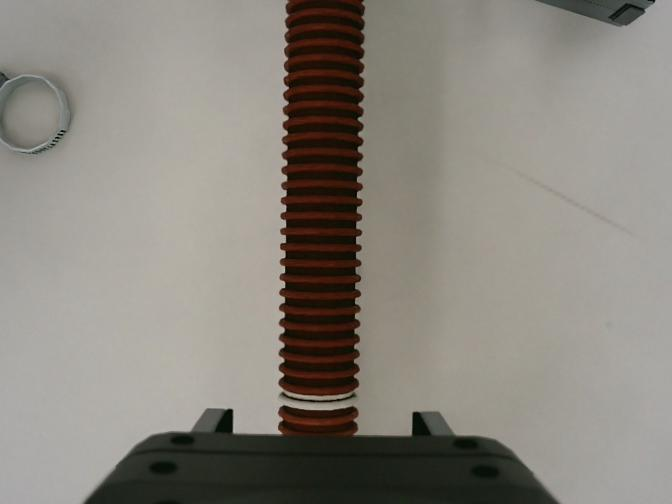

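Call:
{"api": "move", "payload": {
  "target": [
    [-0.0028,-0.0583,0,0,0,0,1,-1,1,0,0,0,0,0,0,0.992157,1,1],
    [-0.0028,-0.0583,0.1833,0,0,0,-1,-1,-1,0,0,0,0,0,0,0.992157,1,1]
  ]
}}

Call:
{"api": "move", "payload": {
  "target": [
    [0,0,0,0,0,0,0.67,-1,0,0,0,0,0,0,0,0.992157,1,1],
    [0,-0.0133,0,0,0,0,-1,-1,-1,0,0,0,0,0,0,0.992157,1,1]
  ]
}}

Call:
{"api": "move", "payload": {
  "target": [
    [0,0,0,0,0,0,0.67,-1,0,0,0,0,0,0,0,0.992157,1,1],
    [0,0.1333,0,0,0,0,-1,-1,-1,0,0,0,0,0,0,0.992157,1,1]
  ]
}}

Call:
{"api": "move", "payload": {
  "target": [
    [0,0,0,0,0,0,0.67,-1,0,0,0,0,0,0,0,0.992157,1,1],
    [0,0.02,0,0,0,0,-1,-1,-1,0,0,0,0,0,0,0.992157,1,1]
  ]
}}

Scene clock: 58.07 s.
left_arm: end_effector_position=(+0.4504, -0.0011, +0.0398) position_measured=109 object_status=2 end_effector_quat_wxyz=(+0.000, +1.000, +0.000, +0.000) | right_arm: end_effector_position=(+0.3330, -0.5906, +0.1757) position_measured=4 object_status=3 end_effector_quat_wxyz=(-0.121, +0.830, -0.529, +0.130)
Joint positions: left_arm=[0.599 0.793 -0.011 1.507 0.011 0.842 0.531] | right_arm=[0.21 0.234 0.39 2.086 -0.564 0.648 -0.145]
Joint torques (N m): left_arm=[1.7 -23.05 0.79 -6.77 0.35 0.68 0.22] | right_arm=[-0.58 -12.05 -0.15 -9.61 -0.6 -0.62 0.29]
Flange force (N): left_arm=[3.3 -2.2 2.5] | right_arm=[-3.4 3.1 -1.3]
Hand target: left_arm +0.4504, -0.0011, +0.0398; +0.000, +1.000, +0.000, +0.000 | right_arm +0.3330, -0.5906, +0.1757; -0.121, +0.830, -0.529, +0.130
Off the commanded pose: left_arm 0.000 m, 0 deg | right_arm 0.000 m, 0 deg.
move: done

Scene clock: 59.70 s.
left_arm: end_effector_position=(+0.4504, +0.0069, +0.0398) position_measured=104 object_status=2 end_effector_quat_wxyz=(+0.000, +1.000, +0.000, +0.000) | right_arm: end_effector_position=(+0.3330, -0.5906, +0.1757) position_measured=4 object_status=3 end_effector_quat_wxyz=(-0.121, +0.830, -0.529, +0.130)
Joint positions: left_arm=[0.586 0.785 -0.011 1.525 0.011 0.832 0.517] | right_arm=[0.21 0.234 0.39 2.086 -0.564 0.648 -0.145]
Joint torques (N m): left_arm=[1.54 -23.25 0.64 -6.92 0.25 0.67 0.27] | right_arm=[-0.6 -12.04 -0.1 -9.6 -0.59 -0.62 0.29]
Flange force (N): left_arm=[3.0 -2.2 3.3] | right_arm=[-3.3 3.2 -1.2]
Hand target: left_arm +0.4504, +0.0069, +0.0398; +0.000, +1.000, +0.000, +0.000 | right_arm +0.3330, -0.5906, +0.1757; -0.121, +0.830, -0.529, +0.130
Off the commanded pose: left_arm 0.000 m, 0 deg | right_arm 0.000 m, 0 deg.
move: done

Scene clock: 61.67 s.
left_arm: end_effector_position=(+0.4504, -0.0731, +0.0399) position_measured=97 object_status=2 end_effector_quat_wxyz=(+0.000, +1.000, +0.000, +0.000) | right_arm: end_effector_position=(+0.3330, -0.5906, +0.1757) position_measured=4 object_status=3 end_effector_quat_wxyz=(-0.121, +0.830, -0.529, +0.130)
Joint positions: left_arm=[0.706 0.873 -0.011 1.324 0.011 0.945 0.639] | right_arm=[0.21 0.234 0.39 2.086 -0.564 0.648 -0.145]
Joint torques (N m): left_arm=[3.24 -25.6 2.15 -6 0.94 2.16 0.26] | right_arm=[-0.61 -12.04 -0.14 -9.6 -0.6 -0.64 0.26]
Flange force (N): left_arm=[8.4 -1.0 5.6] | right_arm=[-3.2 3.3 -1.3]
Hand target: left_arm +0.4503, -0.0731, +0.0399; +0.000, +1.000, +0.000, +0.000 | right_arm +0.3330, -0.5906, +0.1757; -0.121, +0.830, -0.529, +0.130
Off the commanded pose: left_arm 0.000 m, 0 deg | right_arm 0.000 m, 0 deg.
move: done

Scene clock: 63.30 s.
left_arm: end_effector_position=(+0.4505, -0.0851, +0.0399) position_measured=97 object_status=2 end_effector_quat_wxyz=(+0.000, +1.000, +0.000, +0.000) | right_arm: end_effector_position=(+0.3330, -0.5906, +0.1757) position_measured=4 object_status=3 end_effector_quat_wxyz=(-0.121, +0.830, -0.529, +0.130)
Joint positions: left_arm=[0.722 0.889 -0.011 1.289 0.011 0.964 0.655] | right_arm=[0.21 0.234 0.39 2.086 -0.564 0.648 -0.145]
Joint torques (N m): left_arm=[2.76 -25.86 1.8 -5.72 0.78 2.47 0.26] | right_arm=[-0.58 -12.03 -0.14 -9.57 -0.6 -0.61 0.27]
Flange force (N): left_arm=[8.6 0.5 5.8] | right_arm=[-3.3 3.1 -1.3]
Hand target: left_arm +0.4503, -0.0851, +0.0399; +0.000, +1.000, +0.000, +0.000 | right_arm +0.3330, -0.5906, +0.1757; -0.121, +0.830, -0.529, +0.130
Off the commanded pose: left_arm 0.000 m, 0 deg | right_arm 0.000 m, 0 deg.
move: done

Call:
{"api": "move", "payload": {
  "target": [
    [0,0,0,0,0,0,0.67,-1,0,0,0,0,0,0,0,0.992157,1,1],
    [0,0.025,0,0,0,0,-1,-1,-1,0,0,0,0,0,0,0.992157,1,1]
  ]
}}

Call:
{"api": "move", "payload": {
  "target": [
    [0,0,0,0,0,0,0.67,-1,0,0,0,0,0,0,0,0.992157,1,1],
    [0,0.02,0,0,0,0,-1,-1,-1,0,0,0,0,0,0,0.992157,1,1]
  ]
}}

Call:
{"api": "move", "payload": {
  "target": [
    [0,0,0,0,0,0,0.67,-1,0,0,0,0,0,0,0,0.992157,1,1],
    [0,-0.11,0,0,0,0,-1,-1,-1,0,0,0,0,0,0,0.992157,1,1]
  ]
}}

Call:
{"api": "move", "payload": {
  "target": [
    [0,0,0,0,0,0,0.67,-1,0,0,0,0,0,0,0,0.992157,1,1],
    [0,-0.0333,0,0,0,0,-1,-1,-1,0,0,0,0,0,0,0.992157,1,1]
  ]
}}

Call:
{"api": "move", "payload": {
  "target": [
    [0,0,0,0,0,0,0.67,-1,0,0,0,0,0,0,0,0.992157,1,1],
    [0,-0.0833,0,0,0,0,-1,-1,-1,0,0,0,0,0,0,0.992157,1,1]
  ]
}}

Scene clock: 71.60 s.
left_arm: end_effector_position=(+0.4504, -0.1001, +0.0399) position_measured=99 object_status=2 end_effector_quat_wxyz=(+0.000, +1.000, +0.000, +0.000) | right_arm: end_effector_position=(+0.3330, -0.5906, +0.1757) position_measured=4 object_status=3 end_effector_quat_wxyz=(-0.121, +0.830, -0.529, +0.130)
Joint positions: left_arm=[0.742 0.909 -0.011 1.243 0.011 0.99 0.675] | right_arm=[0.21 0.234 0.39 2.086 -0.564 0.648 -0.145]
Joint torques (N m): left_arm=[3.74 -26.25 2.56 -6.04 1.19 2.4 0.27] | right_arm=[-0.56 -12.05 -0.13 -9.6 -0.6 -0.61 0.25]
Flange force (N): left_arm=[9.3 -0.9 5.6] | right_arm=[-3.4 3.2 -1.2]
Hand target: left_arm +0.4503, -0.1001, +0.0399; +0.000, +1.000, +0.000, +0.000 | right_arm +0.3330, -0.5906, +0.1757; -0.121, +0.830, -0.529, +0.130
Off the commanded pose: left_arm 0.000 m, 0 deg | right_arm 0.000 m, 0 deg.
move: done

Scene clock: 73.37 s.
left_arm: end_effector_position=(+0.4504, -0.1121, +0.0399) position_measured=106 object_status=2 end_effector_quat_wxyz=(+0.000, +1.000, +0.000, +0.000) | right_arm: end_effector_position=(+0.3330, -0.5906, +0.1757) position_measured=4 object_status=3 end_effector_quat_wxyz=(-0.121, +0.830, -0.529, +0.130)
Joint positions: left_arm=[0.757 0.926 -0.011 1.204 0.011 1.011 0.691] | right_arm=[0.21 0.234 0.39 2.086 -0.564 0.648 -0.145]
Joint torques (N m): left_arm=[2.93 -26.46 1.87 -6.61 0.81 1.94 0.25] | right_arm=[-0.56 -12.06 -0.13 -9.56 -0.59 -0.61 0.26]
Flange force (N): left_arm=[7.5 -0.3 4.7] | right_arm=[-3.3 3.1 -1.2]
Hand target: left_arm +0.4503, -0.1121, +0.0399; +0.000, +1.000, +0.000, +0.000 | right_arm +0.3330, -0.5906, +0.1757; -0.121, +0.830, -0.529, +0.130
Off the commanded pose: left_arm 0.000 m, 0 deg | right_arm 0.000 m, 0 deg.
move: done

Scene clock: 75.30 s.
left_arm: end_effector_position=(+0.4504, -0.0461, +0.0399) position_measured=97 object_status=2 end_effector_quat_wxyz=(+0.000, +1.000, +0.000, +0.000) | right_arm: end_effector_position=(+0.3330, -0.5906, +0.1757) position_measured=4 object_status=3 end_effector_quat_wxyz=(-0.121, +0.830, -0.529, +0.130)
Joint positions: left_arm=[0.668 0.84 -0.012 1.398 0.013 0.903 0.599] | right_arm=[0.21 0.234 0.39 2.086 -0.564 0.648 -0.145]
Joint torques (N m): left_arm=[2.34 -24.97 1.4 -5.8 0.6 2.01 0.26] | right_arm=[-0.53 -12.02 -0.15 -9.62 -0.57 -0.63 0.28]
Flange force (N): left_arm=[7.5 -0.2 5.6] | right_arm=[-3.5 3.1 -1.3]
Hand target: left_arm +0.4503, -0.0461, +0.0398; +0.000, +1.000, +0.000, +0.000 | right_arm +0.3330, -0.5906, +0.1757; -0.121, +0.830, -0.529, +0.130
Off the commanded pose: left_arm 0.000 m, 0 deg | right_arm 0.000 m, 0 deg.
move: done

Scene clock: 76.97 s.
left_arm: end_effector_position=(+0.4504, -0.0261, +0.0398) position_measured=97 object_status=2 end_effector_quat_wxyz=(+0.000, +1.000, +0.000, +0.000) | right_arm: end_effector_position=(+0.3330, -0.5906, +0.1757) position_measured=4 object_status=3 end_effector_quat_wxyz=(-0.121, +0.830, -0.529, +0.130)
Joint positions: left_arm=[0.639 0.818 -0.012 1.449 0.012 0.875 0.569] | right_arm=[0.21 0.234 0.39 2.086 -0.564 0.648 -0.145]
Joint torques (N m): left_arm=[2.14 -24.46 1.24 -6.01 0.49 1.73 0.24] | right_arm=[-0.6 -12.03 -0.15 -9.59 -0.59 -0.64 0.27]
Flange force (N): left_arm=[6.4 -0.8 5.4] | right_arm=[-3.3 3.2 -1.3]
Hand target: left_arm +0.4503, -0.0261, +0.0398; +0.000, +1.000, +0.000, +0.000 | right_arm +0.3330, -0.5906, +0.1757; -0.121, +0.830, -0.529, +0.130
Off the commanded pose: left_arm 0.000 m, 0 deg | right_arm 0.000 m, 0 deg.
move: done

Scene clock: 78.90 s.
left_arm: end_effector_position=(+0.4504, +0.0239, +0.0398) position_measured=109 object_status=2 end_effector_quat_wxyz=(+0.000, +1.000, +0.000, +0.000) | right_arm: end_effector_position=(+0.3330, -0.5906, +0.1757) position_measured=4 object_status=3 end_effector_quat_wxyz=(-0.121, +0.830, -0.529, +0.130)
Joint positions: left_arm=[0.558 0.769 -0.011 1.561 0.011 0.812 0.489] | right_arm=[0.21 0.234 0.39 2.086 -0.564 0.648 -0.145]
Joint torques (N m): left_arm=[0.91 -22.59 -0.05 -7.2 0.01 0.23 0.25] | right_arm=[-0.56 -12.06 -0.14 -9.62 -0.59 -0.6 0.27]
Flange force (N): left_arm=[1.4 -1.8 2.1] | right_arm=[-3.4 3.2 -1.1]
Hand target: left_arm +0.4504, +0.0239, +0.0398; +0.000, +1.000, +0.000, +0.000 | right_arm +0.3330, -0.5906, +0.1757; -0.121, +0.830, -0.529, +0.130
Off the commanded pose: left_arm 0.000 m, 0 deg | right_arm 0.000 m, 0 deg.
move: done

Call:
{"api": "move", "payload": {
  "target": [
    [0,0,0,0,0,0,0.67,-1,0,0,0,0,0,0,0,0.992157,1,1],
    [0,0.05,0,0,0,0,-1,-1,-1,0,0,0,0,0,0,0.992157,1,1]
  ]
}}

Call:
{"api": "move", "payload": {
  "target": [
    [0,0,0,0,0,0,0.67,-1,0,0,0,0,0,0,0,0.992157,1,1],
    [0,0.005,0,0,0,0,-1,-1,-1,0,0,0,0,0,0,0.992157,1,1]
  ]
}}

Call:
{"api": "move", "payload": {
  "target": [
    [0,0,0,0,0,0,0.67,-1,0,0,0,0,0,0,0,0.992157,1,1],
    [0,0.005,0,0,0,0,-1,-1,-1,0,0,0,0,0,0,0.992157,1,1]
  ]
}}

Call:
{"api": "move", "payload": {
  "target": [
    [0,0,0,0,0,0,0.67,-1,0,0,0,0,0,0,0,0.992157,1,1],
    [0,0.005,0,0,0,0,-1,-1,-1,0,0,0,0,0,0,0.992157,1,1]
  ]
}}

Call:
{"api": "move", "payload": {
  "target": [
    [0,0,0,0,0,0,0.67,-1,0,0,0,0,0,0,0,0.992157,1,1],
    [0,0.005,0,0,0,0,-1,-1,-1,0,0,0,0,0,0,0.992157,1,1]
  ]
}}

Call:
{"api": "move", "payload": {
  "target": [
    [0,0,0,0,0,0,0.67,-1,0,0,0,0,0,0,0,0.992157,1,1],
    [0,0.1366,0,0,0,0,-1,-1,-1,0,0,0,0,0,0,0.992157,1,1]
  ]
}}

Call:
{"api": "move", "payload": {
  "target": [
    [0,0,0,0,0,0,0.67,-1,0,0,0,0,0,0,0,0.992157,1,1],
    [0,0.005,0,0,0,0,-1,-1,-1,0,0,0,0,0,0,0.992157,1,1]
  ]
}}

Call:
{"api": "move", "payload": {
  "target": [
    [0,0,0,0,0,0,0.67,-1,0,0,0,0,0,0,0,0.992157,1,1],
    [0,0.005,0,0,0,0,-1,-1,-1,0,0,0,0,0,0,0.992157,1,1]
  ]
}}

Call:
{"api": "move", "payload": {
  "target": [
    [0,0,0,0,0,0,0.67,-1,0,0,0,0,0,0,0,0.992157,1,1],
    [0,0.015,0,0,0,0,-1,-1,-1,0,0,0,0,0,0,0.992157,1,1]
  ]
}}

Call:
{"api": "move", "payload": {
  "target": [
    [0,0,0,0,0,0,0.67,-1,0,0,0,0,0,0,0,0.992157,1,1],
    [0,0.01,0,0,0,0,-1,-1,-1,0,0,0,0,0,0,0.992157,1,1]
  ]
}}

Scene clock: 95.47 s.
left_arm: end_effector_position=(+0.4504, -0.0061, +0.0398) position_measured=99 object_status=2 end_effector_quat_wxyz=(+0.000, +1.000, +0.000, +0.000) | right_arm: end_effector_position=(+0.3330, -0.5906, +0.1757) position_measured=4 object_status=3 end_effector_quat_wxyz=(-0.121, +0.830, -0.529, +0.130)
Joint positions: left_arm=[0.608 0.798 -0.012 1.496 0.012 0.849 0.538] | right_arm=[0.21 0.234 0.39 2.086 -0.564 0.648 -0.145]
Joint torques (N m): left_arm=[1.85 -23.45 0.95 -6.18 0.33 1.27 0.22] | right_arm=[-0.58 -12.02 -0.12 -9.59 -0.6 -0.62 0.24]
Flange force (N): left_arm=[4.9 -1.4 3.9] | right_arm=[-3.3 3.3 -1.2]
Hand target: left_arm +0.4504, -0.0061, +0.0398; +0.000, +1.000, +0.000, +0.000 | right_arm +0.3330, -0.5906, +0.1757; -0.121, +0.830, -0.529, +0.130
Off the commanded pose: left_arm 0.000 m, 0 deg | right_arm 0.000 m, 0 deg.
move: done

Scene clock: 97.00 s.
left_arm: end_effector_position=(+0.4504, -0.0091, +0.0398) position_measured=99 object_status=2 end_effector_quat_wxyz=(+0.000, +1.000, +0.000, +0.000) | right_arm: end_effector_position=(+0.3330, -0.5906, +0.1757) position_measured=4 object_status=3 end_effector_quat_wxyz=(-0.121, +0.830, -0.529, +0.130)
Joint positions: left_arm=[0.612 0.801 -0.012 1.489 0.012 0.853 0.543] | right_arm=[0.21 0.234 0.39 2.086 -0.564 0.648 -0.145]
Joint torques (N m): left_arm=[2.26 -23.62 1.36 -6.29 0.52 1.24 0.21] | right_arm=[-0.58 -11.99 -0.16 -9.58 -0.6 -0.64 0.28]
Flange force (N): left_arm=[5.2 -2.1 4.0] | right_arm=[-3.4 3.1 -1.5]
Hand target: left_arm +0.4504, -0.0091, +0.0398; +0.000, +1.000, +0.000, +0.000 | right_arm +0.3330, -0.5906, +0.1757; -0.121, +0.830, -0.529, +0.130
Off the commanded pose: left_arm 0.000 m, 0 deg | right_arm 0.000 m, 0 deg.
move: done

Scene clock: 98.50 s.
left_arm: end_effector_position=(+0.4504, -0.0121, +0.0398) position_measured=98 object_status=2 end_effector_quat_wxyz=(+0.000, +1.000, +0.000, +0.000) | right_arm: end_effector_position=(+0.3330, -0.5906, +0.1757) position_measured=4 object_status=3 end_effector_quat_wxyz=(-0.121, +0.830, -0.529, +0.130)
Joint positions: left_arm=[0.617 0.804 -0.012 1.482 0.012 0.856 0.547] | right_arm=[0.21 0.234 0.39 2.086 -0.564 0.648 -0.145]
Joint torques (N m): left_arm=[2.42 -23.68 1.5 -6.32 0.6 1.22 0.21] | right_arm=[-0.56 -12.04 -0.15 -9.59 -0.6 -0.62 0.26]
Flange force (N): left_arm=[5.4 -2.3 3.9] | right_arm=[-3.3 3.2 -1.3]
Hand target: left_arm +0.4503, -0.0121, +0.0398; +0.000, +1.000, +0.000, +0.000 | right_arm +0.3330, -0.5906, +0.1757; -0.121, +0.830, -0.529, +0.130
Off the commanded pose: left_arm 0.000 m, 0 deg | right_arm 0.000 m, 0 deg.
move: done

Scene clock: 100.00 s.
left_arm: end_effector_position=(+0.4504, -0.0151, +0.0398) position_measured=98 object_status=2 end_effector_quat_wxyz=(+0.000, +1.000, +0.000, +0.000) | right_arm: end_effector_position=(+0.3330, -0.5906, +0.1757) position_measured=4 object_status=3 end_effector_quat_wxyz=(-0.121, +0.830, -0.529, +0.130)
Joint positions: left_arm=[0.622 0.807 -0.012 1.475 0.012 0.86 0.552] | right_arm=[0.21 0.234 0.39 2.086 -0.564 0.648 -0.145]
Joint torques (N m): left_arm=[2.01 -23.7 1.06 -6.16 0.41 1.36 0.24] | right_arm=[-0.59 -12.04 -0.13 -9.61 -0.59 -0.63 0.28]
Flange force (N): left_arm=[5.3 -1.4 4.0] | right_arm=[-3.3 3.2 -1.3]
Hand target: left_arm +0.4504, -0.0151, +0.0398; +0.000, +1.000, +0.000, +0.000 | right_arm +0.3330, -0.5906, +0.1757; -0.121, +0.830, -0.529, +0.130
Off the commanded pose: left_arm 0.000 m, 0 deg | right_arm 0.000 m, 0 deg.
move: done

Scene clock: 101.50 s.
left_arm: end_effector_position=(+0.4504, -0.0181, +0.0398) position_measured=97 object_status=2 end_effector_quat_wxyz=(+0.000, +1.000, +0.000, +0.000) | right_arm: end_effector_position=(+0.3330, -0.5906, +0.1757) position_measured=4 object_status=3 end_effector_quat_wxyz=(-0.121, +0.830, -0.529, +0.130)
Joint positions: left_arm=[0.627 0.81 -0.012 1.468 0.012 0.864 0.557] | right_arm=[0.21 0.234 0.39 2.086 -0.564 0.648 -0.145]
Joint torques (N m): left_arm=[2.07 -23.81 1.16 -6.06 0.45 1.44 0.24] | right_arm=[-0.57 -12.04 -0.12 -9.57 -0.58 -0.63 0.29]
Flange force (N): left_arm=[5.7 -1.2 4.1] | right_arm=[-3.3 3.1 -1.3]
Hand target: left_arm +0.4503, -0.0181, +0.0398; +0.000, +1.000, +0.000, +0.000 | right_arm +0.3330, -0.5906, +0.1757; -0.121, +0.830, -0.529, +0.130
Off the commanded pose: left_arm 0.000 m, 0 deg | right_arm 0.000 m, 0 deg.
move: done

Scene clock: 103.53 s.
left_arm: end_effector_position=(+0.4504, -0.1001, +0.0399) position_measured=99 object_status=2 end_effector_quat_wxyz=(+0.000, +1.000, +0.000, +0.000) | right_arm: end_effector_position=(+0.3330, -0.5906, +0.1757) position_measured=4 object_status=3 end_effector_quat_wxyz=(-0.121, +0.830, -0.529, +0.130)
Joint positions: left_arm=[0.742 0.909 -0.012 1.243 0.012 0.99 0.675] | right_arm=[0.21 0.234 0.39 2.086 -0.564 0.648 -0.145]
Joint torques (N m): left_arm=[3.42 -26.29 2.32 -6.07 1.06 2.33 0.31] | right_arm=[-0.55 -12.02 -0.13 -9.59 -0.58 -0.65 0.26]
Flange force (N): left_arm=[9.0 -0.4 5.6] | right_arm=[-3.3 3.1 -1.4]
Hand target: left_arm +0.4503, -0.1001, +0.0399; +0.000, +1.000, +0.000, +0.000 | right_arm +0.3330, -0.5906, +0.1757; -0.121, +0.830, -0.529, +0.130
Off the commanded pose: left_arm 0.000 m, 0 deg | right_arm 0.000 m, 0 deg.
move: done

Scene clock: 105.10 s.
left_arm: end_effector_position=(+0.4504, -0.1031, +0.0399) position_measured=99 object_status=2 end_effector_quat_wxyz=(+0.000, +1.000, +0.000, +0.000) | right_arm: end_effector_position=(+0.3330, -0.5906, +0.1757) position_measured=4 object_status=3 end_effector_quat_wxyz=(-0.121, +0.830, -0.529, +0.130)
Joint positions: left_arm=[0.746 0.913 -0.012 1.233 0.012 0.995 0.679] | right_arm=[0.21 0.234 0.39 2.086 -0.564 0.648 -0.145]
Joint torques (N m): left_arm=[3.4 -26.46 2.31 -5.95 1.08 2.49 0.34] | right_arm=[-0.57 -12.02 -0.17 -9.62 -0.59 -0.6 0.26]
Flange force (N): left_arm=[9.4 -0.1 5.9] | right_arm=[-3.5 3.2 -1.3]
Hand target: left_arm +0.4503, -0.1031, +0.0399; +0.000, +1.000, +0.000, +0.000 | right_arm +0.3330, -0.5906, +0.1757; -0.121, +0.830, -0.529, +0.130
Off the commanded pose: left_arm 0.000 m, 0 deg | right_arm 0.000 m, 0 deg.
move: done

Scene clock: 106.70 s.
left_arm: end_effector_position=(+0.4504, -0.1061, +0.0399) position_measured=104 object_status=2 end_effector_quat_wxyz=(+0.000, +1.000, +0.000, +0.000) | right_arm: end_effector_position=(+0.3330, -0.5906, +0.1757) position_measured=4 object_status=3 end_effector_quat_wxyz=(-0.121, +0.830, -0.529, +0.130)
Joint positions: left_arm=[0.75 0.917 -0.012 1.224 0.012 1.001 0.683] | right_arm=[0.21 0.234 0.39 2.086 -0.564 0.648 -0.145]
Joint torques (N m): left_arm=[3 -26.38 1.94 -6 0.95 2.38 0.35] | right_arm=[-0.61 -12.06 -0.17 -9.56 -0.59 -0.62 0.25]
Flange force (N): left_arm=[8.9 0.4 5.4] | right_arm=[-3.1 3.2 -1.2]
Hand target: left_arm +0.4503, -0.1061, +0.0399; +0.000, +1.000, +0.000, +0.000 | right_arm +0.3330, -0.5906, +0.1757; -0.121, +0.830, -0.529, +0.130
Off the commanded pose: left_arm 0.000 m, 0 deg | right_arm 0.000 m, 0 deg.
move: done

Scene clock: 108.40 s.
left_arm: end_effector_position=(+0.4504, -0.1151, +0.0399) position_measured=104 object_status=2 end_effector_quat_wxyz=(+0.000, +1.000, +0.000, +0.000) | right_arm: end_effector_position=(+0.3330, -0.5906, +0.1757) position_measured=4 object_status=3 end_effector_quat_wxyz=(-0.121, +0.830, -0.529, +0.130)
Joint positions: left_arm=[0.761 0.93 -0.012 1.194 0.012 1.017 0.695] | right_arm=[0.21 0.234 0.39 2.086 -0.564 0.648 -0.145]
Joint torques (N m): left_arm=[3.19 -26.73 2.02 -6.42 0.96 2.18 0.31] | right_arm=[-0.56 -12.06 -0.14 -9.6 -0.6 -0.6 0.26]
Flange force (N): left_arm=[8.5 -0.1 5.3] | right_arm=[-3.4 3.2 -1.2]
Hand target: left_arm +0.4503, -0.1151, +0.0399; +0.000, +1.000, +0.000, +0.000 | right_arm +0.3330, -0.5906, +0.1757; -0.121, +0.830, -0.529, +0.130
Off the commanded pose: left_arm 0.000 m, 0 deg | right_arm 0.000 m, 0 deg.
move: done

Scene clock: 110.10 s.
left_arm: end_effector_position=(+0.4504, -0.1211, +0.0399) position_measured=109 object_status=2 end_effector_quat_wxyz=(+0.000, +1.000, +0.000, +0.000) | right_arm: end_effector_position=(+0.3330, -0.5906, +0.1757) position_measured=4 object_status=3 end_effector_quat_wxyz=(-0.121, +0.830, -0.529, +0.130)
Joint positions: left_arm=[0.769 0.939 -0.012 1.174 0.012 1.028 0.702] | right_arm=[0.21 0.234 0.39 2.086 -0.564 0.648 -0.145]
Joint torques (N m): left_arm=[2.98 -26.72 1.85 -6.86 0.85 1.83 0.29] | right_arm=[-0.54 -12.07 -0.14 -9.59 -0.61 -0.62 0.26]
Flange force (N): left_arm=[7.3 -0.6 4.6] | right_arm=[-3.3 3.1 -1.3]
Hand target: left_arm +0.4503, -0.1211, +0.0399; +0.000, +1.000, +0.000, +0.000 | right_arm +0.3330, -0.5906, +0.1757; -0.121, +0.830, -0.529, +0.130
Off the commanded pose: left_arm 0.000 m, 0 deg | right_arm 0.000 m, 0 deg.
move: done

Call:
{"api": "move", "payload": {
  "target": [
    [0,0,0,0,0,0,1,-1,0,0,0,0,0,0,0,0.992157,1,1],
    [0.0013,0,-0.0083,0,0,0,1,-1,0,0,0,0,0,0,0,0.992157,1,1],
    [0.0013,0.034,-0.0083,0,0,0,-1,-1,-1,0,0,0,0,0,0,0.992157,1,1]
  ],
  "speed": 0.1
}}

Scene clock: 134.40 s.
left_arm: end_effector_position=(+0.4511, -0.1415, +0.0449) position_measured=66 object_status=2 end_effector_quat_wxyz=(+0.000, +1.000, +0.000, +0.000) | right_arm: end_effector_position=(+0.3330, -0.5906, +0.1757) position_measured=4 object_status=3 end_effector_quat_wxyz=(-0.121, +0.830, -0.529, +0.130)
Joint positions: left_arm=[0.792 0.966 -0.011 1.095 0.011 1.08 0.727] | right_arm=[0.21 0.234 0.39 2.086 -0.564 0.648 -0.145]
Joint torques (N m): left_arm=[0.9 -26.66 0 -9.4 -0.02 -0.27 0.23] | right_arm=[-0.56 -11.99 -0.15 -9.61 -0.6 -0.62 0.28]
Flange force (N): left_arm=[-0.2 -2.8 1.1] | right_arm=[-3.5 3.1 -1.5]
Hand target: left_arm +0.4511, -0.1415, +0.0449; +0.000, +1.000, +0.000, +0.000 | right_arm +0.3330, -0.5906, +0.1757; -0.121, +0.830, -0.529, +0.130
Off the commanded pose: left_arm 0.000 m, 0 deg | right_arm 0.000 m, 0 deg.
move: done

Call:
{"api": "move", "payload": {
  "target": [0,-0.0667,0,0,0,0,-1,-1,-1,0,0,0,0,0,0,0.992157,1,1],
  "speed": 0.05
}}

Scene clock: 137.70 s.
left_arm: end_effector_position=(+0.4511, -0.1014, +0.0448) position_measured=66 object_status=2 end_effector_quat_wxyz=(+0.000, +1.000, +0.000, +0.000) | right_arm: end_effector_position=(+0.3330, -0.5906, +0.1757) position_measured=4 object_status=3 end_effector_quat_wxyz=(-0.121, +0.830, -0.529, +0.130)
Joint positions: left_arm=[0.743 0.905 -0.012 1.232 0.011 1.004 0.676] | right_arm=[0.21 0.234 0.39 2.086 -0.564 0.648 -0.145]
Joint torques (N m): left_arm=[0.82 -25.59 0.01 -9.12 -0.03 -0.25 0.22] | right_arm=[-0.58 -12.03 -0.16 -9.6 -0.59 -0.6 0.27]
Flange force (N): left_arm=[-0.5 -2.8 1.3] | right_arm=[-3.4 3.2 -1.2]
Hand target: left_arm +0.4511, -0.1014, +0.0448; +0.000, +1.000, +0.000, +0.000 | right_arm +0.3330, -0.5906, +0.1757; -0.121, +0.830, -0.529, +0.130
Off the commanded pose: left_arm 0.000 m, 0 deg | right_arm 0.000 m, 0 deg.
move: done

Call:
{"api": "move", "payload": {
  "target": [0,-0.1323,0,0,0,0,-1,-1,-1,0,0,0,0,0,0,0.992157,1,1],
  "speed": 0.05
}}

Call:
{"api": "move", "payload": {
  "target": [
    [0,0,0,0,0,0,1,-1,-1,0,0,0,0,0,0,0.992157,1,1],
    [0,0.18,-0.15,0,0,0,1,-1,-1,0,0,0,0,0,0,0.992157,1,1]
  ],
  "cameras": ["cam_left_wrist"]
}}

Scene clock: 143.40 s.
left_arm: end_effector_position=(+0.4511, -0.0221, +0.0448) position_measured=66 object_status=2 end_effector_quat_wxyz=(+0.000, +1.000, +0.000, +0.000) | right_arm: end_effector_position=(+0.3330, -0.5906, +0.1757) position_measured=4 object_status=3 end_effector_quat_wxyz=(-0.121, +0.830, -0.529, +0.130)
Joint positions: left_arm=[0.631 0.807 -0.01 1.452 0.01 0.882 0.564] | right_arm=[0.21 0.234 0.39 2.086 -0.564 0.648 -0.145]
Joint torques (N m): left_arm=[0.8 -23.56 -0.01 -8.37 -0.02 -0.3 0.24] | right_arm=[-0.59 -12.02 -0.14 -9.59 -0.56 -0.64 0.27]
Flange force (N): left_arm=[-0.2 -2.5 1.3] | right_arm=[-3.3 3.2 -1.3]
Hand target: left_arm +0.4511, -0.0221, +0.0448; +0.000, +1.000, +0.000, +0.000 | right_arm +0.3330, -0.5906, +0.1757; -0.121, +0.830, -0.529, +0.130
Off the commanded pose: left_arm 0.000 m, 0 deg | right_arm 0.000 m, 0 deg.
move: done

Scene clock: 145.40 s.
left_arm: end_effector_position=(+0.4511, -0.1300, +0.1349) position_measured=3 object_status=3 end_effector_quat_wxyz=(+0.000, +1.000, +0.000, +0.000) | right_arm: end_effector_position=(+0.3330, -0.5906, +0.1757) position_measured=4 object_status=3 end_effector_quat_wxyz=(-0.121, +0.830, -0.529, +0.130)
Joint positions: left_arm=[0.775 0.851 -0.003 1.032 0.003 1.259 0.718] | right_arm=[0.21 0.234 0.39 2.086 -0.564 0.648 -0.145]
Joint torques (N m): left_arm=[0.74 -25.81 0.02 -10.09 -0.03 -0.29 0.25] | right_arm=[-0.59 -12.02 -0.12 -9.6 -0.6 -0.65 0.26]
Flange force (N): left_arm=[-0.4 -2.6 1.3] | right_arm=[-3.3 3.2 -1.3]
Hand target: left_arm +0.4511, -0.1300, +0.1349; +0.000, +1.000, +0.000, +0.000 | right_arm +0.3330, -0.5906, +0.1757; -0.121, +0.830, -0.529, +0.130
Off the commanded pose: left_arm 0.000 m, 0 deg | right_arm 0.000 m, 0 deg.
move: done
cam_left_wrist: T_world_to_cam=[[0.99965, 0.02015, 0.01723, -0.45587], [0.01977, -0.99956, 0.02223, -0.08487], [0.01767, -0.02188, -0.9996, 0.2932]] pos_world=[0.45221, -0.06923, 0.30282]

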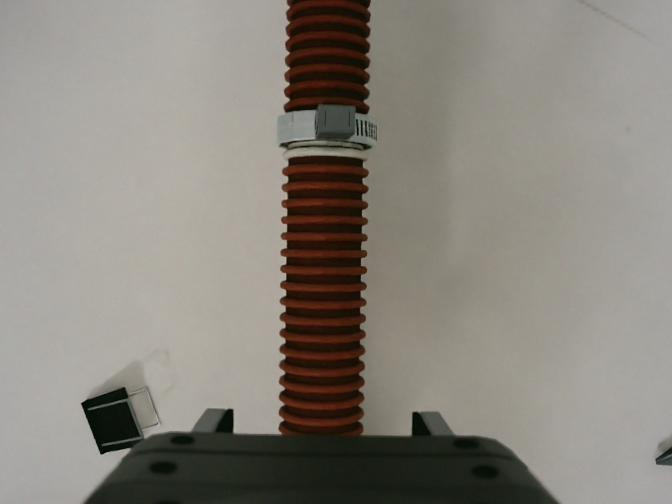

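Call:
{"api": "move", "payload": {
  "target": [0,0.15,0,0,0,0,1,-1,-1,0,0,0,0,0,0,0.992157,1,1],
  "cameras": ["cam_left_wrist"]
}}

Call:
{"api": "zoom_image", "payload": {
  "camera": "cam_left_wrist",
  "region": [230, 150, 430, 350]
}}

Scene clock: 149.63 s.
left_arm: end_effector_position=(+0.4511, -0.2200, +0.1349) position_measured=3 object_status=3 end_effector_quat_wxyz=(+0.000, +1.000, +0.000, +0.000) | right_arm: end_effector_position=(+0.3330, -0.5906, +0.1757) position_measured=4 object_status=3 end_effector_quat_wxyz=(-0.121, +0.830, -0.529, +0.130)
Joint positions: left_arm=[0.871 1.061 0.008 0.587 -0.007 1.493 0.822] | right_arm=[0.21 0.234 0.39 2.086 -0.564 0.648 -0.145]
Joint torques (N m): left_arm=[0.83 -28.99 0.11 -10.48 -0.02 -0.27 0.23] | right_arm=[-0.57 -11.99 -0.15 -9.59 -0.58 -0.63 0.27]
Flange force (N): left_arm=[-0.5 -3.0 1.6] | right_arm=[-3.4 3.2 -1.4]
Hand target: left_arm +0.4511, -0.2200, +0.1349; +0.000, +1.000, +0.000, +0.000 | right_arm +0.3330, -0.5906, +0.1757; -0.121, +0.830, -0.529, +0.130
Off the commanded pose: left_arm 0.000 m, 0 deg | right_arm 0.000 m, 0 deg.
move: done
cam_left_wrist: T_world_to_cam=[[0.99965, 0.02015, 0.01723, -0.45406], [0.01977, -0.99955, 0.02233, -0.17486], [0.01767, -0.02198, -0.9996, 0.29121]] pos_world=[0.45221, -0.15923, 0.30282]

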